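# Lift the folded purple trousers clear, keeping them folded

## Task

Raise the folded purple trousers off the table until they hang free of the tabletop and of both other garments, still in their folded state. That means not crumpled, and either lying flat at any tilt or forming one single untwisted sheet curved evenly across its width with its two ends clearly apart. An untwisted sheet, flat or curved, may show some creasing close to its two ends. The two other garments have to remain folded.

## Robot and tools

Robot: two arms, left_arm (a five-finger left hand, base near y +0.360 m) and right_arm (a right hand, base near y -0.334 m). Both bases sit close to x 0 at table height. A post stands behind them. Camera views: cam_high, cam_low, cam_left_wrist, cam_right_wrist. Image sides do not match arm names.

Frame: every position, velocity and offset uses the scene frame. Its origin is at tabletop height, halfway between the arms. +x points out over the table, +z points up, and +y points toward left_arm. Printed hand positions and orientations can be off by a few cm, more at long reach.

Hand point: a spot 0.05 m in front of the palm and 0.15 m from the wrist flange along the fingers. Its local +z runs along straight fingers and +y points out of the palm. On the right hand, +x runs across the palm away from the thumb; on the left hand, +x points toward the thumb. Straight fingertips reach 0.06-0.07 m past the point, 0.06 m behind it along -y. A rigid bracket on the little-finger side of the wrist can strike things. With the thumb swung in front of the palm (thumb_turn -1), the hand grips objects about 0.035-0.065 m thick. Thumb tip against index pad pinches light, thin things such as cloth.

Row layout (shared by execute_actions and move): one flat list of 28 numbers covering both arms, each number in [-1, 1]. The order is: left dx, dy, dz, rx, ry, rz, then left little, ring, middle, index, thumb_bend, thumb_turn, force_limit, speed. The same 14 follow for the right arm. dx/dy/dz are offsets along scene axes, and 1.0 equals 0.6 m. rx/ry/rz form one rotation vector about the hand point, and 1.0 equals 180 degrees. These are offsets from the arm's Hand target, not absolute poses. To leave an arm's pose alone, give 0 for all six of its pose numbers. Finger and thumb numbers are target positions: +1 is open or straight, -1 is curled. For thumb_turn, +1 puts the thumb beside the palm and -1 puts it opposite the fingers. force_limit maps -1..+1 to about 0..10 N at the fingertip (0..15 N for the two thumb motors). speed rises from near zero at -1 to full at +0.48 and stays full above that; a full stroke takes 0.49 s. For a soft grip use speed -0.94 or lower. No hand number means 'unchanged': to keep a hand as is, repeat the last eight numbers sent to it. If none has been sent yet, use its hand_measured six values plus its hand_force_limit and hand_speed.

execute_actions(actions, cameras): actions is a list of actions. Each action is a table of up to 15 rows, one row per 1/30 s step. A short table keeps its last row until step 15. Every row in an action is measured from the Hand target at that action's start. Each new action starts again from the current Hand target, so repeating an offset moves the arm further. Images come back only for an empty actions list or when cameras names them ("all" or specific names).

move(target, speed, blend, blocking, cameras): drives each hand point in a straight line toward its target. target is one 28-number row or a list of up to 15 rows. All rows count from the Hand targets held when the move begins, not from the previous row. speed is in m/s, from 0.002 to 4.3, default 0.25, and turning runs at twice that in rad/s. It can be one value or one per target. blend is in metres: it rounds the corners at intermediate targets, and 0 stops at each one. All paths share a 10 s cap. Fast moves lag and stray, and nothing avoids obstacles or the other arm. Hand numbers in later rows apply on arrival. blocking=false returns after about 0.5 s while the move continues. The extra 'move:' line gives the ending (done, off_target, moving, held, fault) and limits (paced = the pose was clipped, held = a check held steps back).

wait(seconds): 0-3600 s, commands nothing new, and returns early if a running move ends. stop: brakes a running move. zoom_image(camera, region): region [x0, y0, x1, y1] in pixels of that camera's latest image, at most 504 x 504. show_instructions: shows the reference pages. finished_scene(scene=1): ends the scene for good.

Result lines: end_effector_position (m) and end_effector_quat_wxyz in the scene frame. Hand target is the last commanded pose after clipping, and the next offsets start from it. Joint positions, velocities and torques are also given; torques are noisy and not zero in free air. Six-value lists follow motor order: hand_measured (position on the command scale), hand_stopped_by (moving, target, force, stalled, fault), and hand_load_n (N; positive means pushed open). A lost grip shows as a load dropping near 0. hand_force_limit and hand_speed echo your settings. MOTOR HOT and FAULT lines warn about heat or stops.

Behaviour: arms often rest 1-3 cm, sometimes 5 cm, below the commanded pose, and that alone is no sign of contact. A fresh execute_actions call, even with zero offsets, asks for the gap again; send the remaining distance if it stays. Orientation is clipped each step to within 40 degrees of the measured orientation. A blocked arm keeps pushing; to release it, command a target back past the hand point. To tighten a grip, raise force_limit and send a more-closed target; to loosen, send a target more open than measured.

Avoid: dropping anything, even by millimetres, releasing moving parts, fast strikes, heavy pushes, and contact between the two arms or hands. Never close one hand on the other's fingers. Don't let any item leave the table or be set down off it. Don't overload fingers, and don't swing loads quickly. Long holds at full stretch or against unreachable poses overheat motors; at 100 °C the arm drops for 30-60 s. Keep the two other garments undisturbed and folded.

Each tool is called after "Call:" as name(argument=value, ...), one argument or row to a line, values as JSON.

Reference images:

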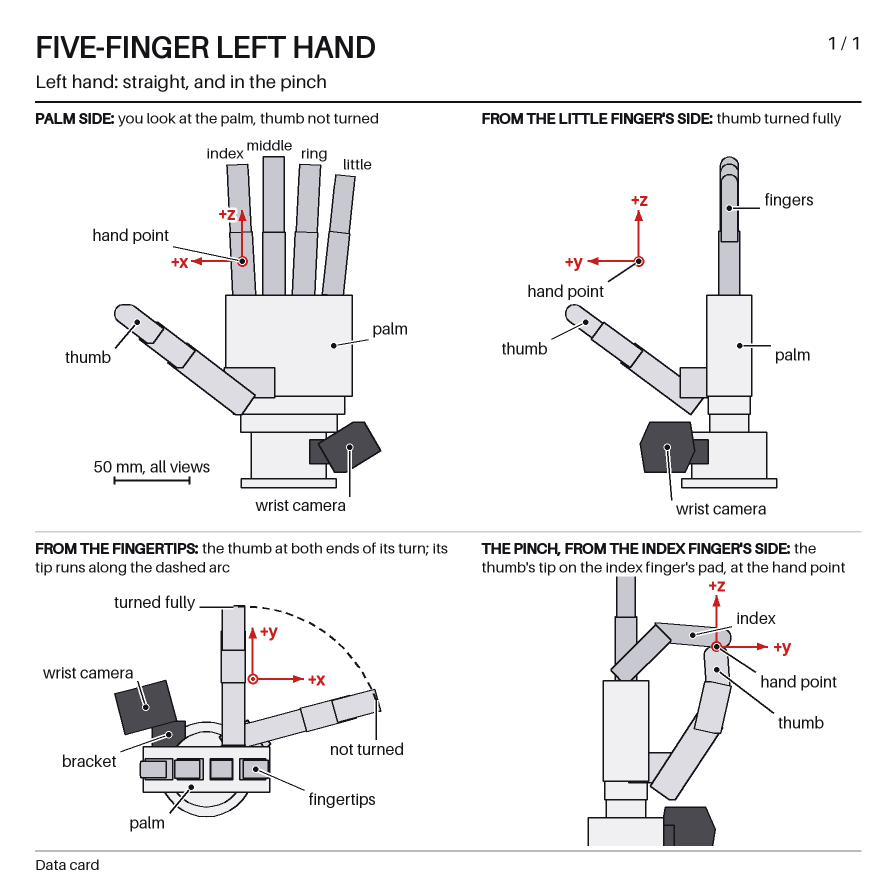

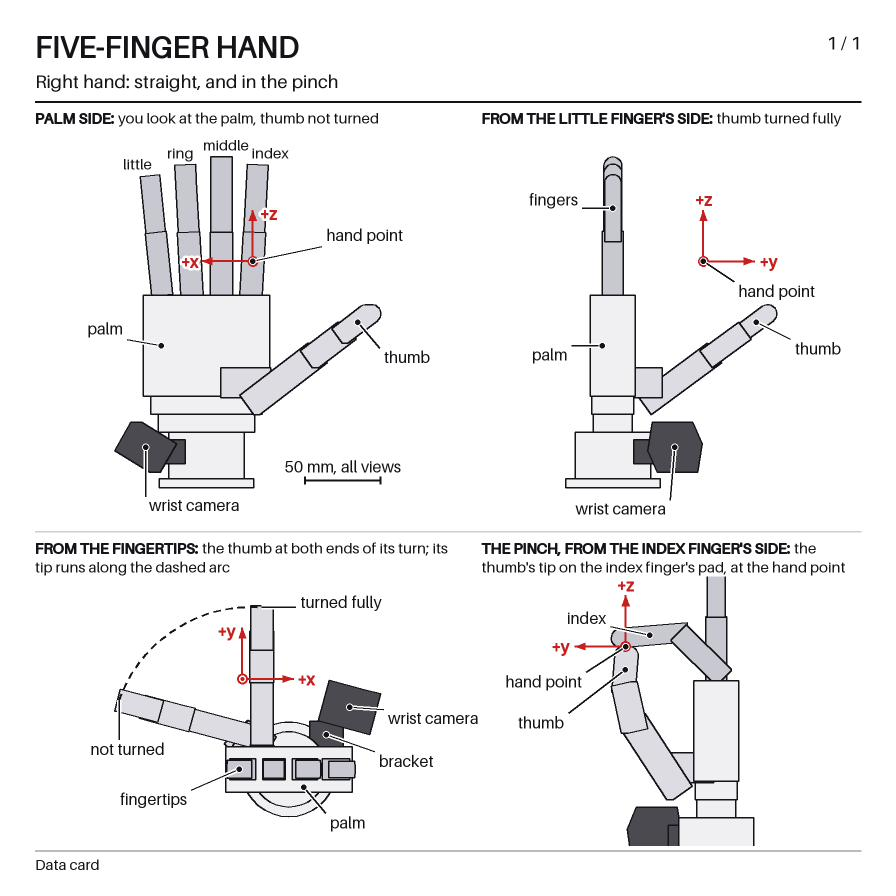

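## Session

Call:
execute_actions(
  actions=[],
)

Scene clock: 0.00 s.
left_arm: end_effector_position=(+0.4505, +0.5646, +0.3515) hand_measured=(+1.000, +1.000, +1.000, +1.000, +1.000, +1.000) hand_load_n=(+0.0, +0.0, +0.0, +0.0, +0.0, +0.0) hand_stopped_by=(target, target, target, target, target, target) hand_force_limit=0.00 hand_speed=-0.80 end_effector_quat_wxyz=(-0.595, +0.727, +0.249, +0.237) | right_arm: end_effector_position=(+0.1649, +0.0704, +0.1176) hand_measured=(+1.000, +1.000, +1.000, +1.000, +1.000, +1.000) hand_load_n=(+0.0, +0.0, +0.0, +0.0, +0.0, +0.0) hand_stopped_by=(target, target, target, target, target, target) hand_force_limit=0.00 hand_speed=-0.80 end_effector_quat_wxyz=(+0.199, -0.490, +0.816, -0.234)
Joint positions: left_arm=[0.041 1.241 1.146 -0.95 -1.361 -1.744] | right_arm=[1.415 1.457 1.092 -1.301 0.618 1.898]
Joint velocities: within noise
Joint torques (N m): no reading
Heat: left arm: hottest elbow 35 °C; right arm: hottest wrist pitch 36 °C.
Hand target: left_arm +0.4539, +0.5649, +0.3635; -0.592, +0.723, +0.256, +0.246 | right_arm +0.1665, +0.0785, +0.1271; +0.207, -0.487, +0.818, -0.225

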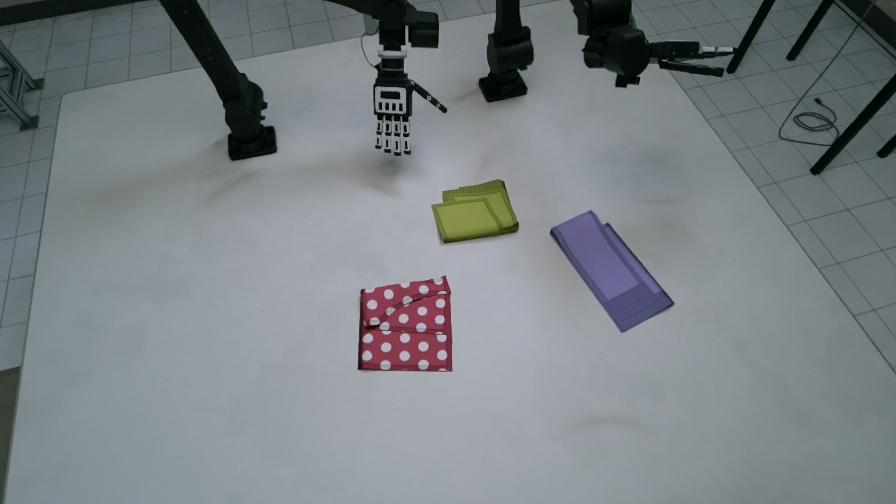

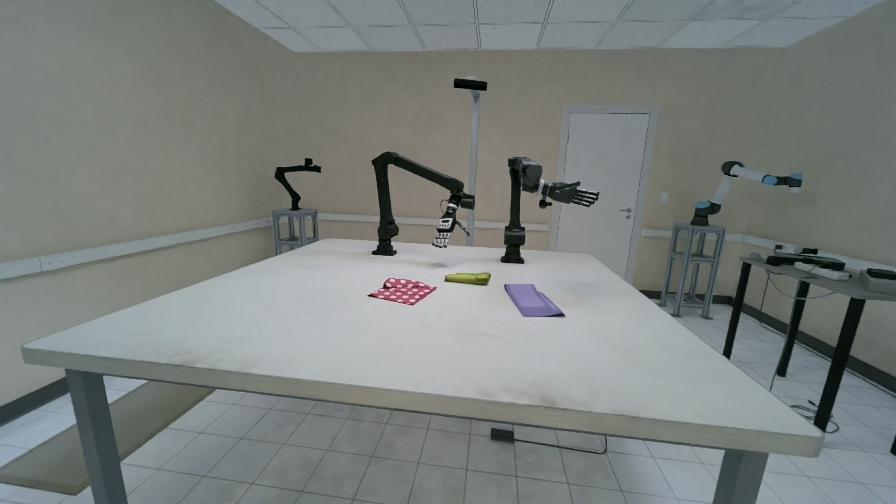

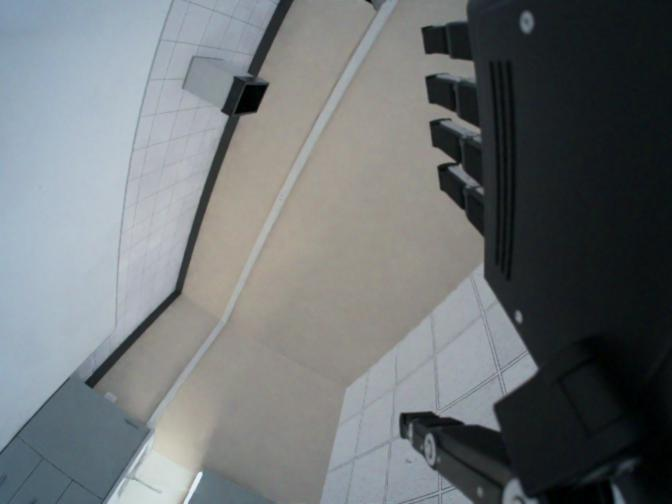

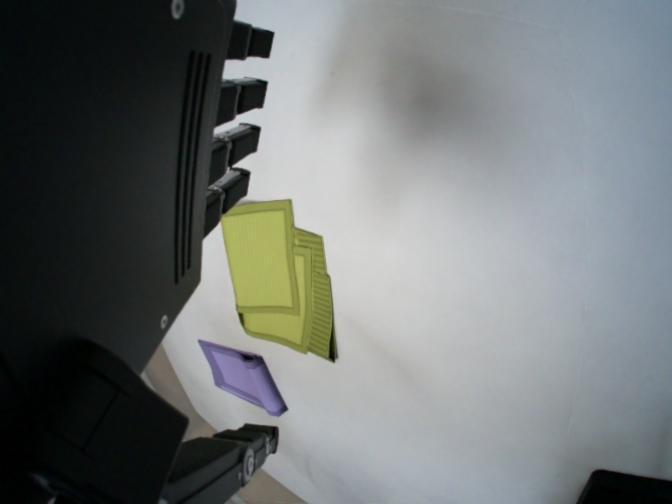

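Call:
zoom_image(
  camera="cam_high",
  region=[520, 190, 700, 350],
)

Call:
zoom_image(
  camera="cam_low",
  region=[350, 240, 610, 340],
)

Call:
zoom_image(
  camera="cam_right_wrist",
  region=[160, 180, 380, 440],
)

Scaled by 2.800 from the camera's image (finer frame: 1280x720).

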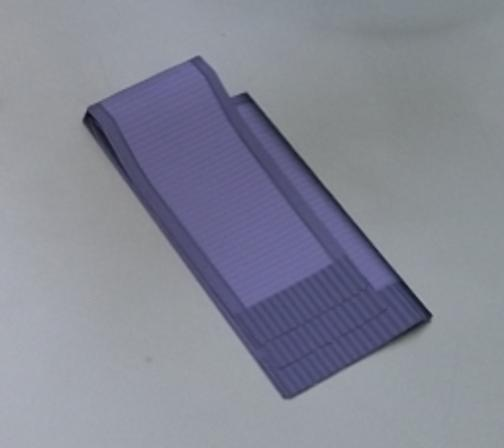

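Scaled by 1.938 from the camera's image (finer frame: 1280x720).

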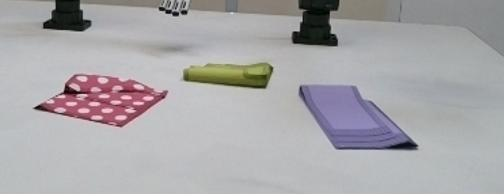

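Scaled by 1.938 from the camera's image (finer frame: 960x720).

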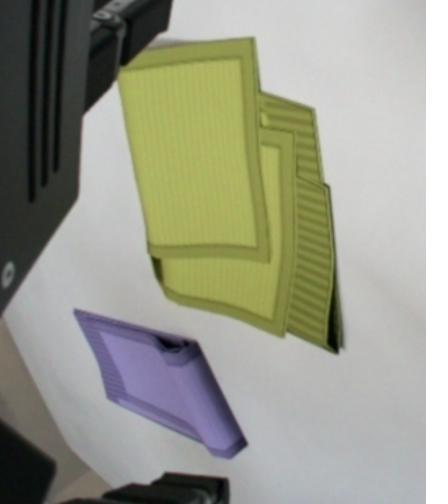

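Call:
move(
  target=[-0.29, -0.24, -0.139, -0.387, -0.2706, 0.3481, 1, 1, 1, 1, 1, -1, 0, 0, 0, 0, 0, 0, 0, 0, 1, 1, 1, 1, 1, 1, 0, -0.8],
  speed=0.25,
  cameras=["all"],
)

Scene clock: 70.23 s.
left_arm: end_effector_position=(+0.2846, +0.4207, +0.2829) hand_measured=(+1.000, +1.000, +1.000, +1.000, +1.000, -1.000) hand_load_n=(+0.0, +0.0, +0.0, +0.0, +0.0, +0.0) hand_stopped_by=(target, target, target, target, target, target) hand_force_limit=0.00 hand_speed=0.00 end_effector_quat_wxyz=(+0.267, +0.812, +0.519, +0.023) | right_arm: end_effector_position=(+0.1649, +0.0704, +0.1176) hand_measured=(+1.000, +1.000, +1.000, +1.000, +1.000, +1.000) hand_load_n=(+0.0, +0.0, +0.0, +0.0, +0.0, +0.0) hand_stopped_by=(target, target, target, target, target, target) hand_force_limit=0.00 hand_speed=-0.80 end_effector_quat_wxyz=(+0.199, -0.490, +0.816, -0.234)
Joint positions: left_arm=[0.677 0.872 0.97 -1.692 0.543 -2.009] | right_arm=[1.415 1.457 1.092 -1.301 0.618 1.898]
Joint torques (N m): left_arm=[2.9 -2.26 6.99 0.12 0.61 -0.12] | right_arm=[1.9 -10.4 10.28 -0.01 0.65 -0.01]
Heat: left arm: hottest elbow 44 °C; right arm: hottest elbow 38 °C.
Hand target: left_arm +0.2799, +0.4209, +0.2802; +0.087, +0.642, +0.762, +0.008 | right_arm +0.1665, +0.0785, +0.1271; +0.207, -0.487, +0.818, -0.225
Off the commanded pose: left_arm 0.005 m, 58 deg; orientation clipped | right_arm 0.013 m, 1 deg.
joint sent to its limit (left arm) — joint 4 (wrist pitch), lower limit; joint 6 (wrist roll), lower limit. The joint targets are off in orientation, not in position.
move: off_target (left_arm); limits=paced

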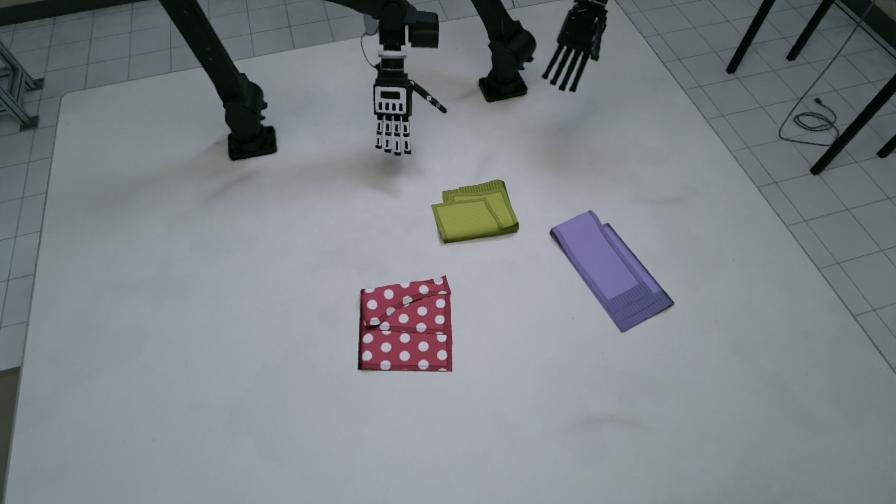

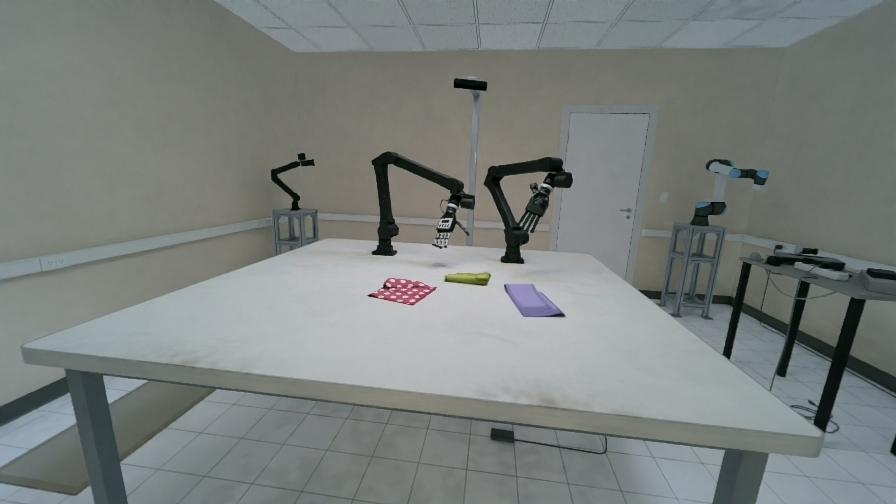

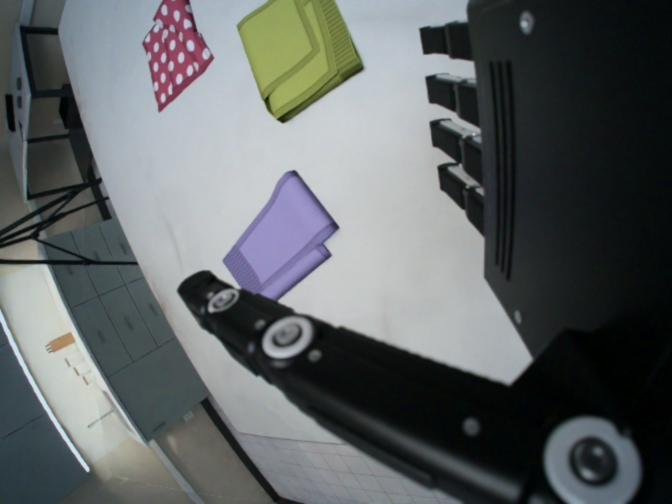

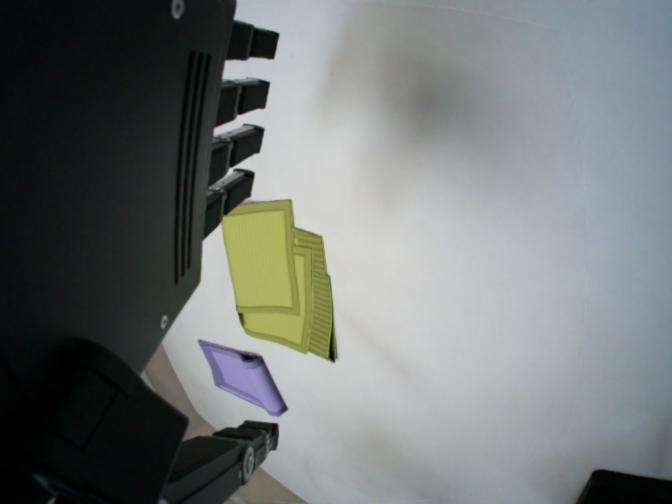

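Call:
move(
  target=[0.1, 0.032, -0.15, 0.4466, 0.0848, -0.8252, 0, 0, 0, 0, 1, -1, 0, 0, 0, 0, 0, 0, 0, 0, 1, 1, 1, 1, 1, 1, 0, -0.8],
  speed=0.35,
  cameras=["all"],
)

Scene clock: 125.20 s.
left_arm: end_effector_position=(+0.3380, +0.4429, +0.1892) hand_measured=(+0.000, +0.000, +0.000, +0.000, +1.000, -1.000) hand_load_n=(+0.0, +0.0, +0.0, +0.0, +0.0, +0.0) hand_stopped_by=(target, target, target, target, target, target) hand_force_limit=0.00 hand_speed=0.00 end_effector_quat_wxyz=(-0.349, +0.773, -0.481, +0.220) | right_arm: end_effector_position=(+0.1649, +0.0704, +0.1176) hand_measured=(+1.000, +1.000, +1.000, +1.000, +1.000, +1.000) hand_load_n=(+0.0, +0.0, -0.5, -0.5, +0.0, +0.0) hand_stopped_by=(target, target, target, target, target, target) hand_force_limit=0.00 hand_speed=-0.80 end_effector_quat_wxyz=(+0.199, -0.490, +0.816, -0.234)
Joint positions: left_arm=[0.257 0.79 0.693 -0.631 -0.135 -0.124] | right_arm=[1.415 1.457 1.092 -1.301 0.618 1.898]
Joint torques (N m): left_arm=[0.56 -2.49 8.03 2.76 -0.01 0.09] | right_arm=[1.9 -10.4 10.28 -0.02 0.65 -0.01]
Heat: left arm: hottest elbow 40 °C; right arm: hottest elbow 39 °C.
Hand target: left_arm +0.3399, +0.4401, +0.1901; -0.357, +0.764, -0.487, +0.227 | right_arm +0.1665, +0.0785, +0.1271; +0.207, -0.487, +0.818, -0.225
Off the commanded pose: left_arm 0.004 m, 2 deg | right_arm 0.013 m, 1 deg.
move: done

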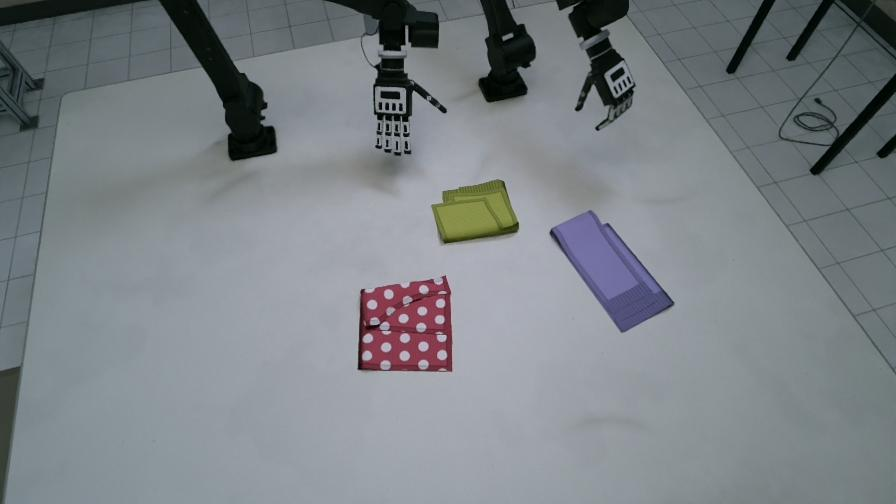

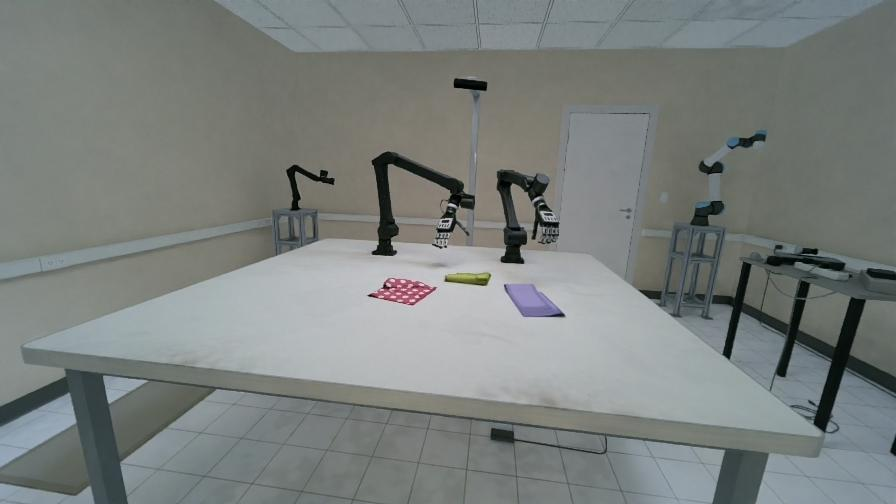

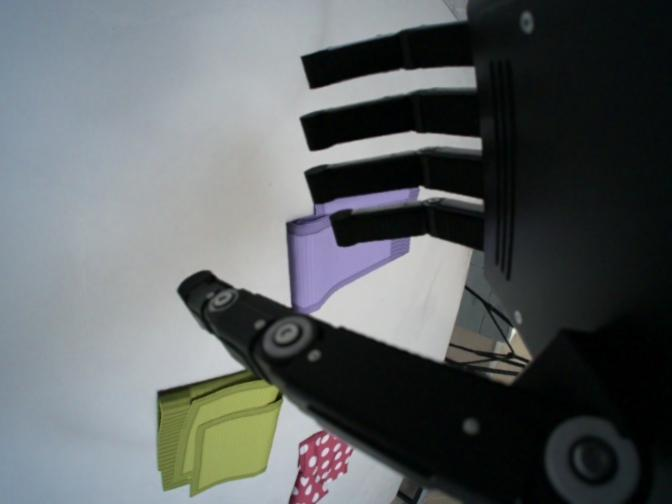

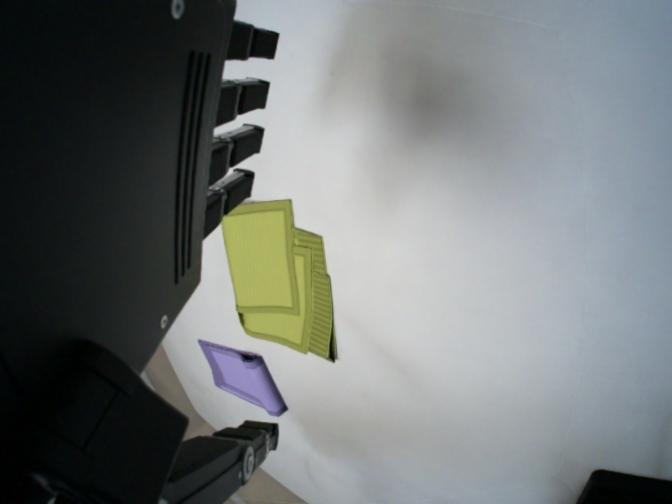

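Call:
zoom_image(
  camera="cam_high",
  region=[540, 0, 740, 160],
)

Call:
zoom_image(
  camera="cam_left_wrist",
  region=[150, 130, 500, 400],
)

Call:
zoom_image(
  camera="cam_low",
  region=[460, 150, 620, 330],
)

Scaled by 2.520 from the camera's image (finer frame: 1280x720).

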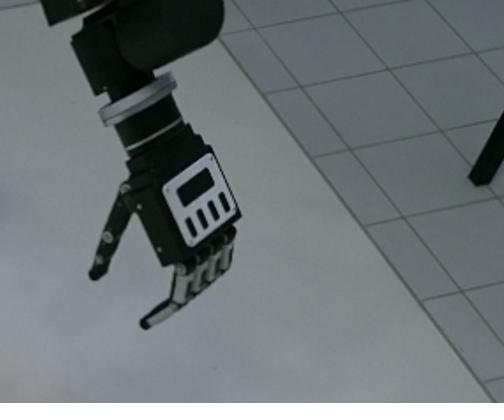

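Scaled by 1.440 from the camera's image (finer frame: 960x720).

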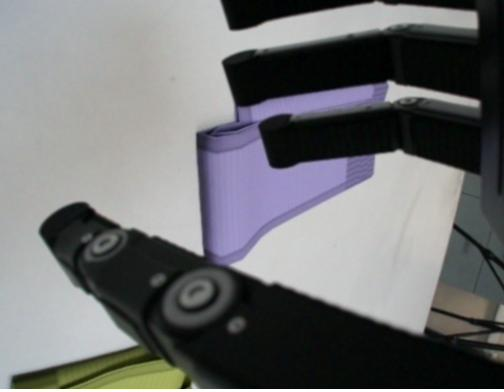

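Scaled by 2.800 from the camera's image (finer frame: 1280x720).

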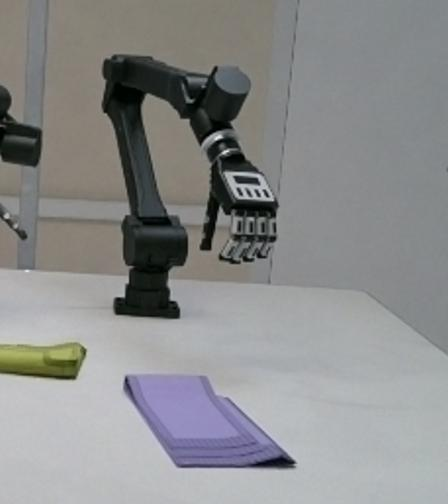

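Call:
move(
  target=[0.150, -0.145, -0.150, 0.0472, -0.1483, -0.079, 1, 1, 1, 1, 0, -1, 0, 0, 0, 0, 0, 0, 0, 0, 1, 1, 1, 1, 1, 1, 0, -0.8],
  speed=0.2,
  cameras=["all"],
)

Scene clock: 190.47 s.
left_arm: end_effector_position=(+0.4313, +0.3575, +0.1026) hand_measured=(+1.000, +1.000, +1.000, +1.000, +0.000, -1.000) hand_load_n=(+0.0, +0.0, +0.0, +0.0, +0.0, +0.0) hand_stopped_by=(target, target, target, target, target, target) hand_force_limit=0.00 hand_speed=0.00 end_effector_quat_wxyz=(-0.481, +0.605, -0.492, +0.400) | right_arm: end_effector_position=(+0.1649, +0.0704, +0.1176) hand_measured=(+1.000, +1.000, +1.000, +1.000, +1.000, +1.000) hand_load_n=(+0.0, +0.0, +0.0, +0.0, +0.0, +0.0) hand_stopped_by=(target, target, target, target, target, target) hand_force_limit=0.00 hand_speed=-0.80 end_effector_quat_wxyz=(+0.199, -0.490, +0.816, -0.234)
Joint positions: left_arm=[-0.038 1.145 0.301 0.622 -0.211 -0.059] | right_arm=[1.415 1.457 1.092 -1.301 0.618 1.898]
Joint torques (N m): left_arm=[0.56 -2.96 5.96 3.14 -0.12 0.18] | right_arm=[1.9 -10.34 10.28 -0.02 0.65 -0.01]
Heat: left arm: hottest elbow 41 °C; right arm: hottest elbow 40 °C.
Hand target: left_arm +0.4299, +0.3531, +0.1001; -0.483, +0.598, -0.497, +0.402 | right_arm +0.1665, +0.0785, +0.1271; +0.207, -0.487, +0.818, -0.225
Off the commanded pose: left_arm 0.005 m, 1 deg | right_arm 0.013 m, 1 deg.
move: done

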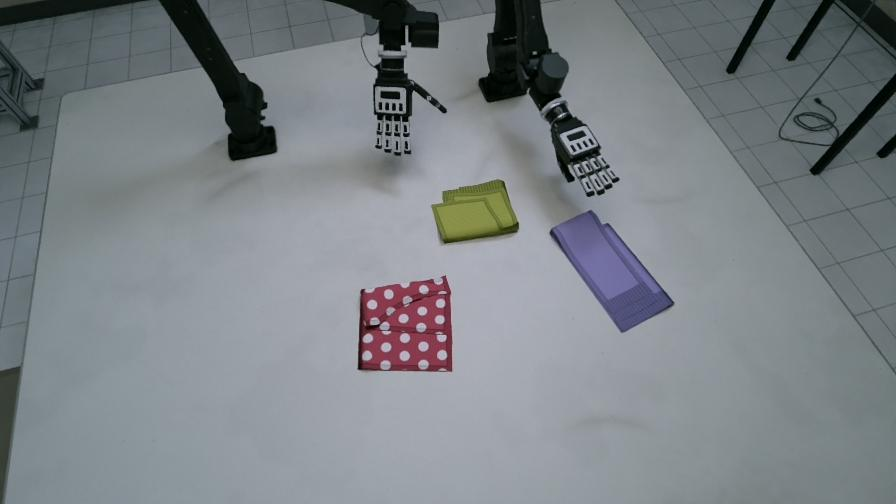

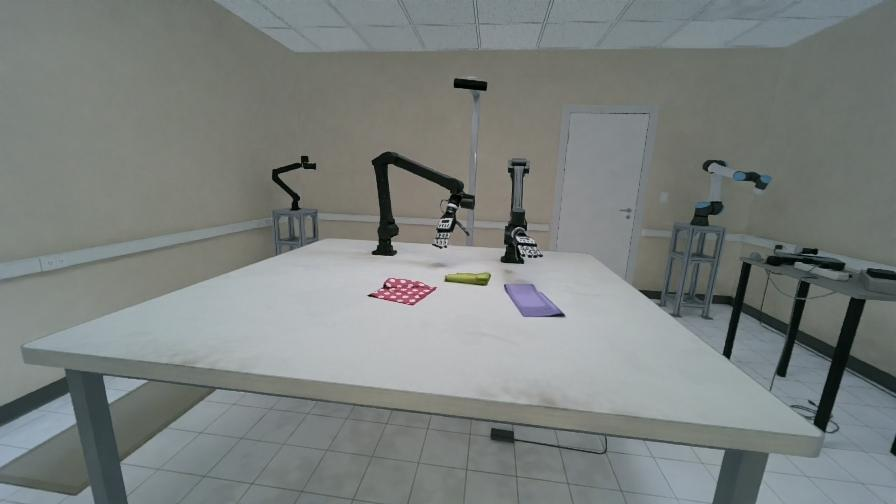

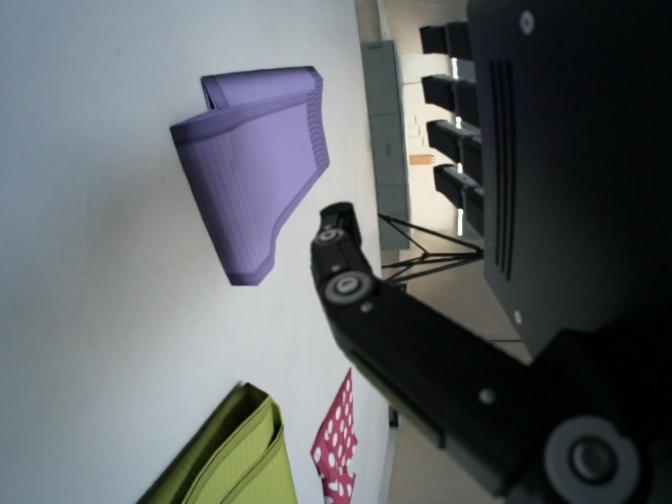

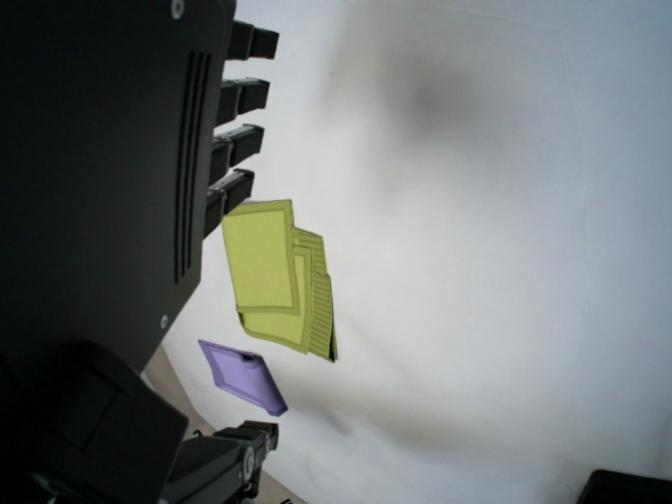

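Call:
zoom_image(
  camera="cam_left_wrist",
  region=[130, 30, 430, 330],
)

Call:
zoom_image(
  camera="cam_low",
  region=[470, 200, 590, 330],
)

Call:
zoom_image(
  camera="cam_high",
  region=[520, 60, 700, 240],
)

Scaled by 1.680 from the camera's image (finer frame: 960x720).

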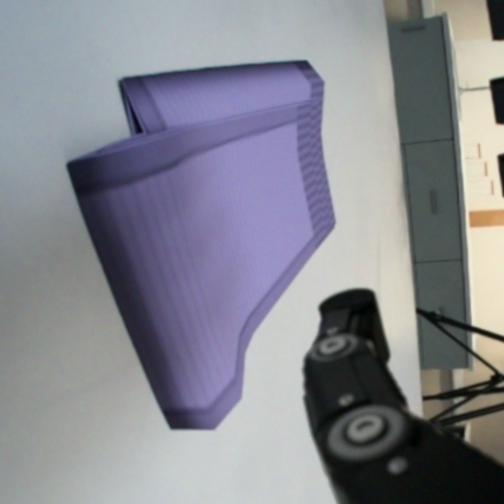

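Scaled by 3.877 from the camera's image (finer frame: 1280x720).

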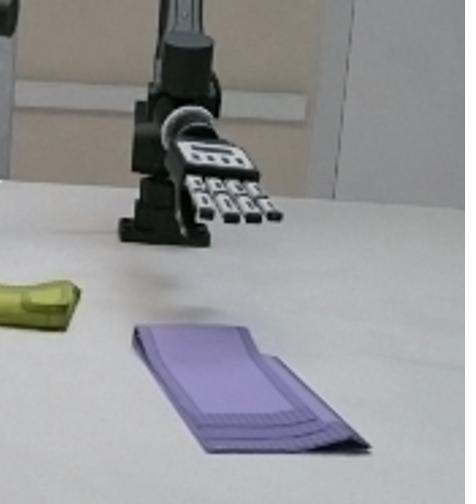

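Scaled by 2.800 from the camera's image (finer frame: 1280x720).

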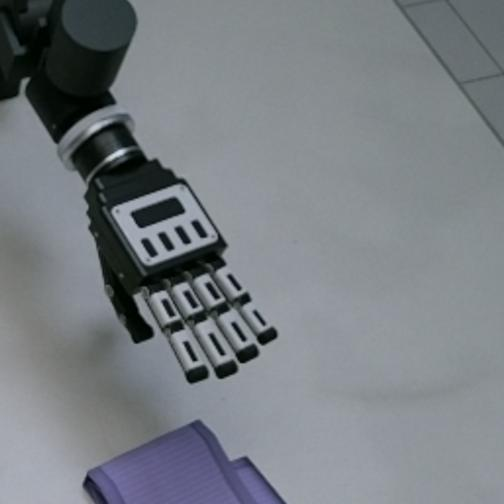

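Call:
move(
  target=[-0.025, 0.02, -0.117, 0, 0, 0, 1, 1, 1, 1, 0, -1, 0, 0, 0, 0, 0, 0, 0, 0, 1, 1, 1, 1, 1, 1, 0, -0.8],
  speed=0.1,
  cameras=["cam_high", "cam_low", "cam_left_wrist"],
)

Scene clock: 202.27 s.
left_arm: end_effector_position=(+0.4169, +0.3586, +0.0306) hand_measured=(+1.000, +1.000, +1.000, +1.000, +0.000, -1.000) hand_load_n=(+0.0, +0.0, -0.5, -0.5, +0.0, +0.0) hand_stopped_by=(target, target, target, target, target, target) hand_force_limit=0.00 hand_speed=0.00 end_effector_quat_wxyz=(-0.477, +0.599, -0.499, +0.406) | right_arm: end_effector_position=(+0.1649, +0.0704, +0.1176) hand_measured=(+1.000, +1.000, +1.000, +1.000, +1.000, +1.000) hand_load_n=(+0.0, +0.0, +0.0, +0.0, +0.0, -0.5) hand_stopped_by=(target, target, target, target, target, target) hand_force_limit=0.00 hand_speed=-0.80 end_effector_quat_wxyz=(+0.199, -0.490, +0.816, -0.234)
Joint positions: left_arm=[-0.017 1.496 0.205 1.07 -0.168 -0.048] | right_arm=[1.415 1.457 1.092 -1.301 0.618 1.898]
Joint torques (N m): left_arm=[2.78 -4.19 3.3 3.04 0.02 0.11] | right_arm=[1.9 -10.4 10.28 -0.02 0.65 -0.01]
Heat: left arm: hottest elbow 40 °C; right arm: hottest elbow 40 °C.
Hand target: left_arm +0.4150, +0.3650, +0.0300; -0.483, +0.598, -0.497, +0.403 | right_arm +0.1665, +0.0785, +0.1271; +0.207, -0.487, +0.818, -0.225
Off the commanded pose: left_arm 0.007 m, 1 deg | right_arm 0.013 m, 1 deg.
move: done

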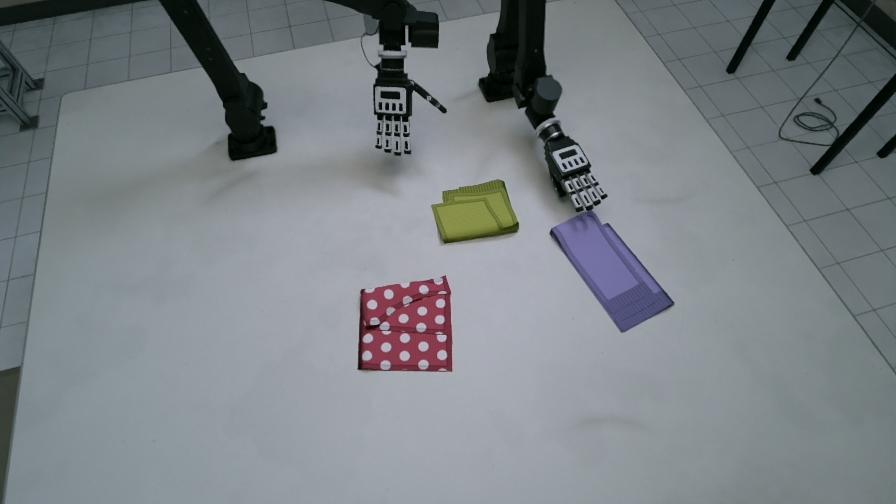

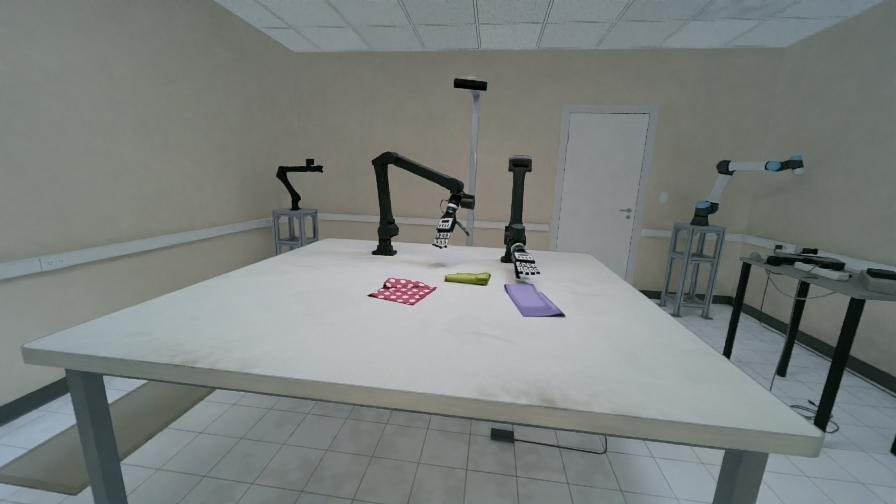

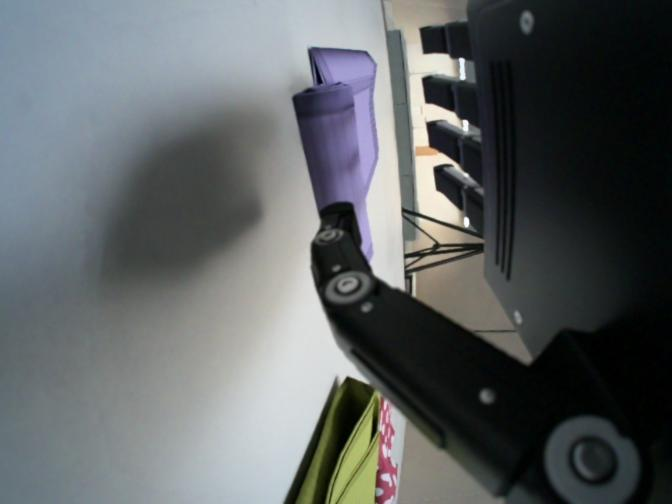

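Call:
zoom_image(
  camera="cam_left_wrist",
  region=[250, 20, 450, 320],
)

Call:
zoom_image(
  camera="cam_high",
  region=[520, 100, 700, 260],
)

Call:
zoom_image(
  camera="cam_low",
  region=[480, 220, 580, 330],
)

Scaled by 1.680 from the camera's image (finer frame: 960x720).

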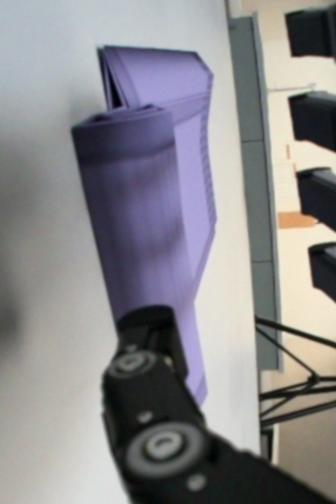

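Scaled by 2.800 from the camera's image (finer frame: 1280x720).

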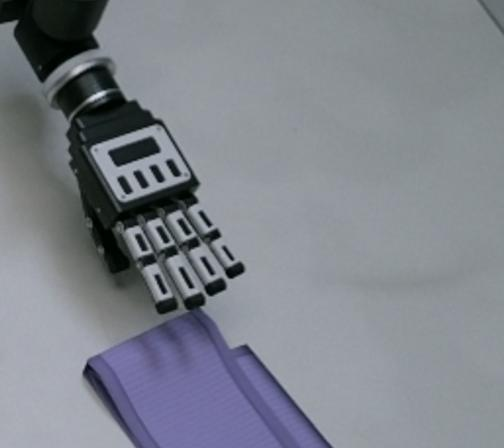

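Scaled by 4.582 from the camera's image (finer frame: 1280x720).

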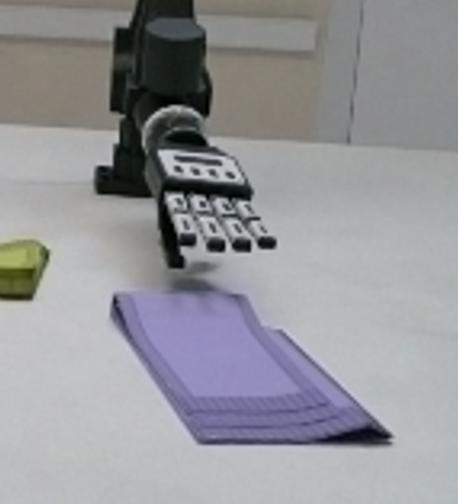

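Call:
move(
  target=[0, 0, -0.0367, 0, 0, 0, 1, 1, 1, 1, 0, -1, 0, 0, 0, 0, 0, 0, 0, 0, 1, 1, 1, 1, 1, 1, 0, -0.8],
  speed=0.05,
  cameras=["cam_low", "cam_left_wrist"],
)

Call:
zoom_image(
  camera="cam_low",
  region=[480, 220, 580, 330],
)

Call:
zoom_image(
  camera="cam_left_wrist",
  region=[250, 20, 450, 320],
)

Scene clock: 210.67 s.
left_arm: end_effector_position=(+0.4177, +0.3586, +0.0085) hand_measured=(+1.000, +1.000, +1.000, +1.000, +0.000, -1.000) hand_load_n=(+0.0, +0.0, +0.0, +0.0, +0.0, +0.0) hand_stopped_by=(target, target, target, target, target, target) hand_force_limit=0.00 hand_speed=0.00 end_effector_quat_wxyz=(-0.477, +0.599, -0.499, +0.406) | right_arm: end_effector_position=(+0.1649, +0.0704, +0.1176) hand_measured=(+1.000, +1.000, +1.000, +1.000, +1.000, +1.000) hand_load_n=(+0.0, +0.0, +0.0, +0.0, +0.0, +0.0) hand_stopped_by=(target, target, target, target, target, target) hand_force_limit=0.00 hand_speed=-0.80 end_effector_quat_wxyz=(+0.199, -0.490, +0.816, -0.234)
Joint positions: left_arm=[-0.017 1.649 0.205 1.225 -0.168 -0.048] | right_arm=[1.415 1.457 1.092 -1.301 0.618 1.898]
Joint torques (N m): left_arm=[2.78 -4.95 1.96 3.32 0.02 0.12] | right_arm=[1.9 -10.34 10.28 -0.02 0.65 -0.01]
Heat: left arm: hottest elbow 40 °C; right arm: hottest elbow 40 °C.
Hand target: left_arm +0.4149, +0.3650, +0.0080; -0.484, +0.598, -0.497, +0.402 | right_arm +0.1665, +0.0785, +0.1271; +0.207, -0.487, +0.818, -0.225
Off the commanded pose: left_arm 0.007 m, 1 deg | right_arm 0.013 m, 1 deg.
move: done

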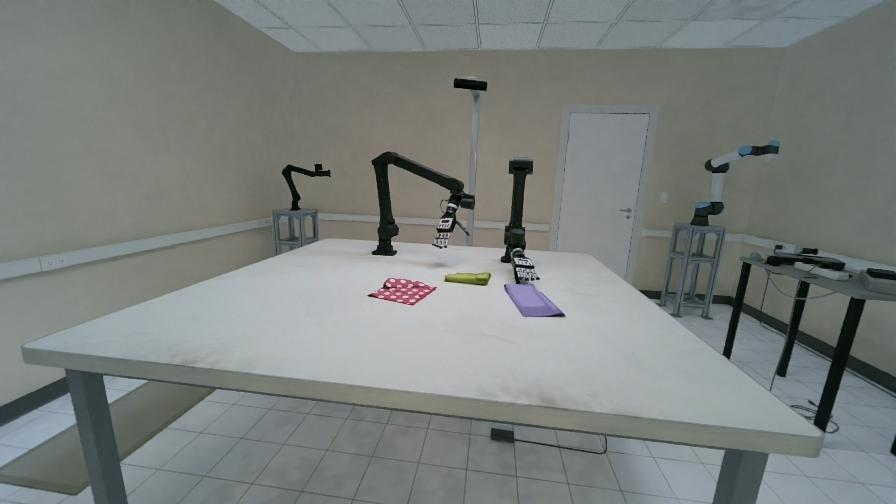

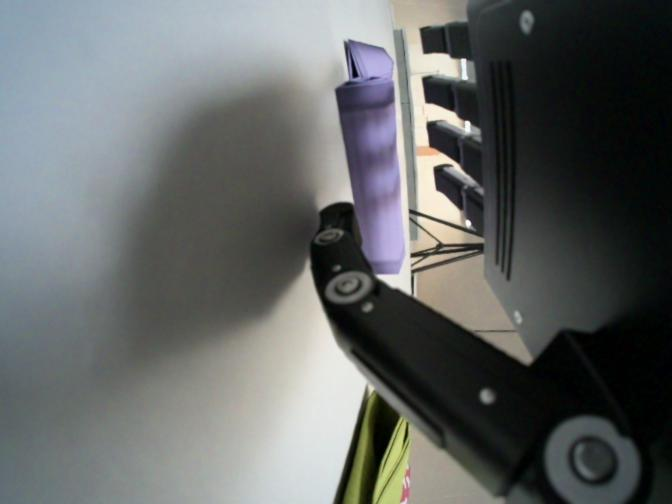

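Scaled by 4.582 from the camera's image (finer frame: 1280x720).

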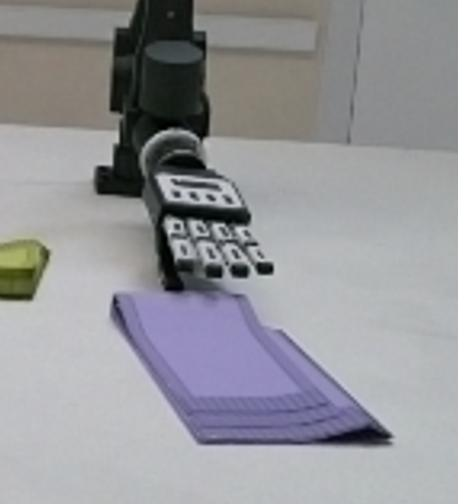

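Scaled by 1.680 from the camera's image (finer frame: 960x720).

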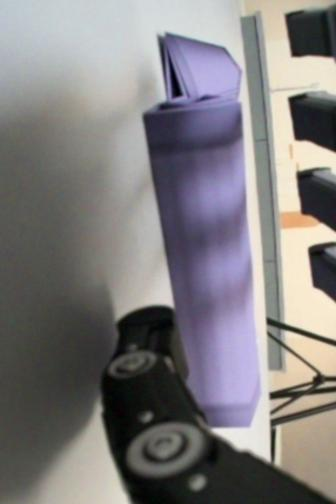

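Call:
move(
  target=[0, 0, -0.01, 0, 0, 0, 1, 1, 1, 1, 0, -1, 0, 0, 0, 0, 0, 0, 0, 0, 1, 1, 1, 1, 1, 1, 0, -0.8],
  speed=0.03,
  cameras=["cam_low", "cam_left_wrist"],
)

Call:
zoom_image(
  camera="cam_low",
  region=[490, 240, 570, 320],
)

Call:
zoom_image(
  camera="cam_left_wrist",
  region=[280, 20, 430, 320],
)

Scene clock: 214.23 s.
left_arm: end_effector_position=(+0.4175, +0.3584, +0.0031) hand_measured=(+1.000, +1.000, +1.000, +1.000, +0.000, -1.000) hand_load_n=(+0.0, +0.0, +0.0, +0.0, +0.0, +0.0) hand_stopped_by=(target, target, target, target, target, target) hand_force_limit=0.00 hand_speed=0.00 end_effector_quat_wxyz=(-0.477, +0.598, -0.499, +0.407) | right_arm: end_effector_position=(+0.1649, +0.0704, +0.1176) hand_measured=(+1.000, +1.000, +1.000, +1.000, +1.000, +1.000) hand_load_n=(+0.0, +0.0, +0.0, +0.0, +0.0, -0.5) hand_stopped_by=(target, target, target, target, target, target) hand_force_limit=0.00 hand_speed=-0.80 end_effector_quat_wxyz=(+0.199, -0.490, +0.816, -0.234)
Joint positions: left_arm=[-0.017 1.69 0.205 1.266 -0.167 -0.048] | right_arm=[1.415 1.457 1.092 -1.301 0.618 1.898]
Joint torques (N m): left_arm=[2.84 -5.3 1.81 3.03 -0.01 0.13] | right_arm=[1.9 -10.4 10.28 -0.02 0.65 -0.01]
Heat: left arm: hottest elbow 39 °C; right arm: hottest elbow 40 °C.
Hand target: left_arm +0.4149, +0.3649, +0.0019; -0.483, +0.598, -0.497, +0.402 | right_arm +0.1665, +0.0785, +0.1271; +0.207, -0.487, +0.818, -0.225
Off the commanded pose: left_arm 0.007 m, 1 deg | right_arm 0.013 m, 1 deg.
move: done

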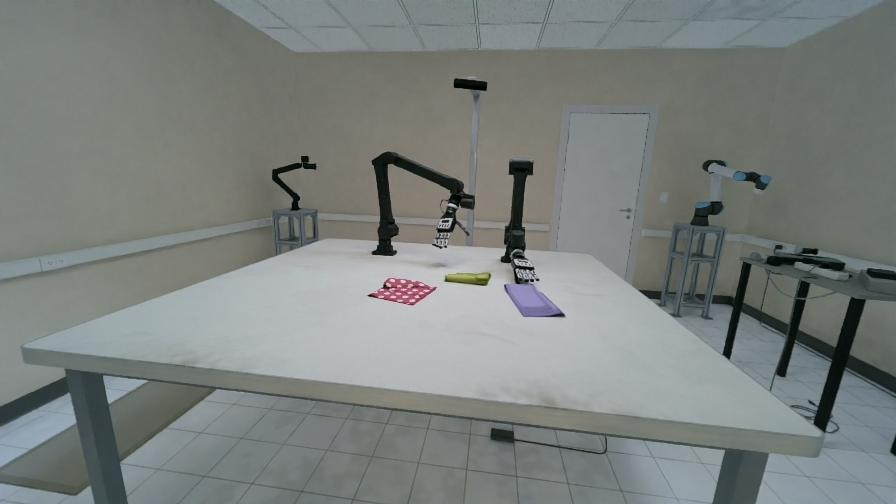

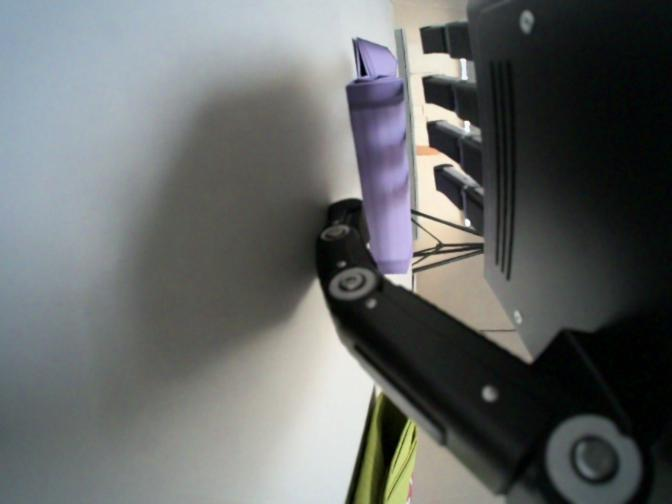

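Scaled by 6.300 from the camera's image (finer frame: 1280x720).

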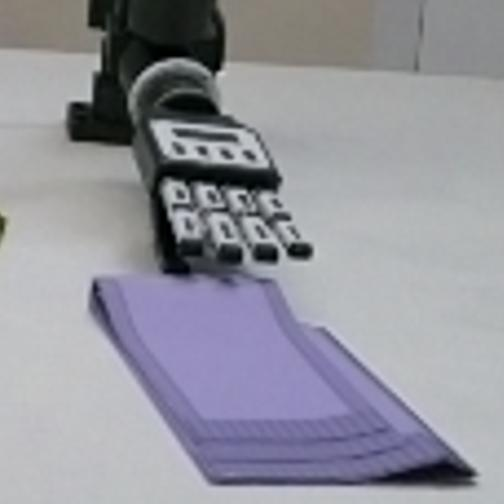

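Scaled by 1.680 from the camera's image (finer frame: 960x720).

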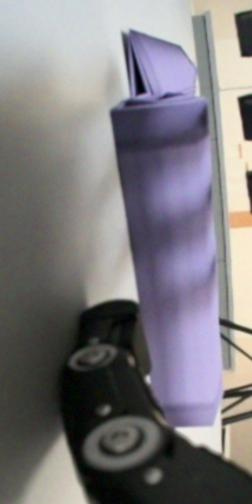

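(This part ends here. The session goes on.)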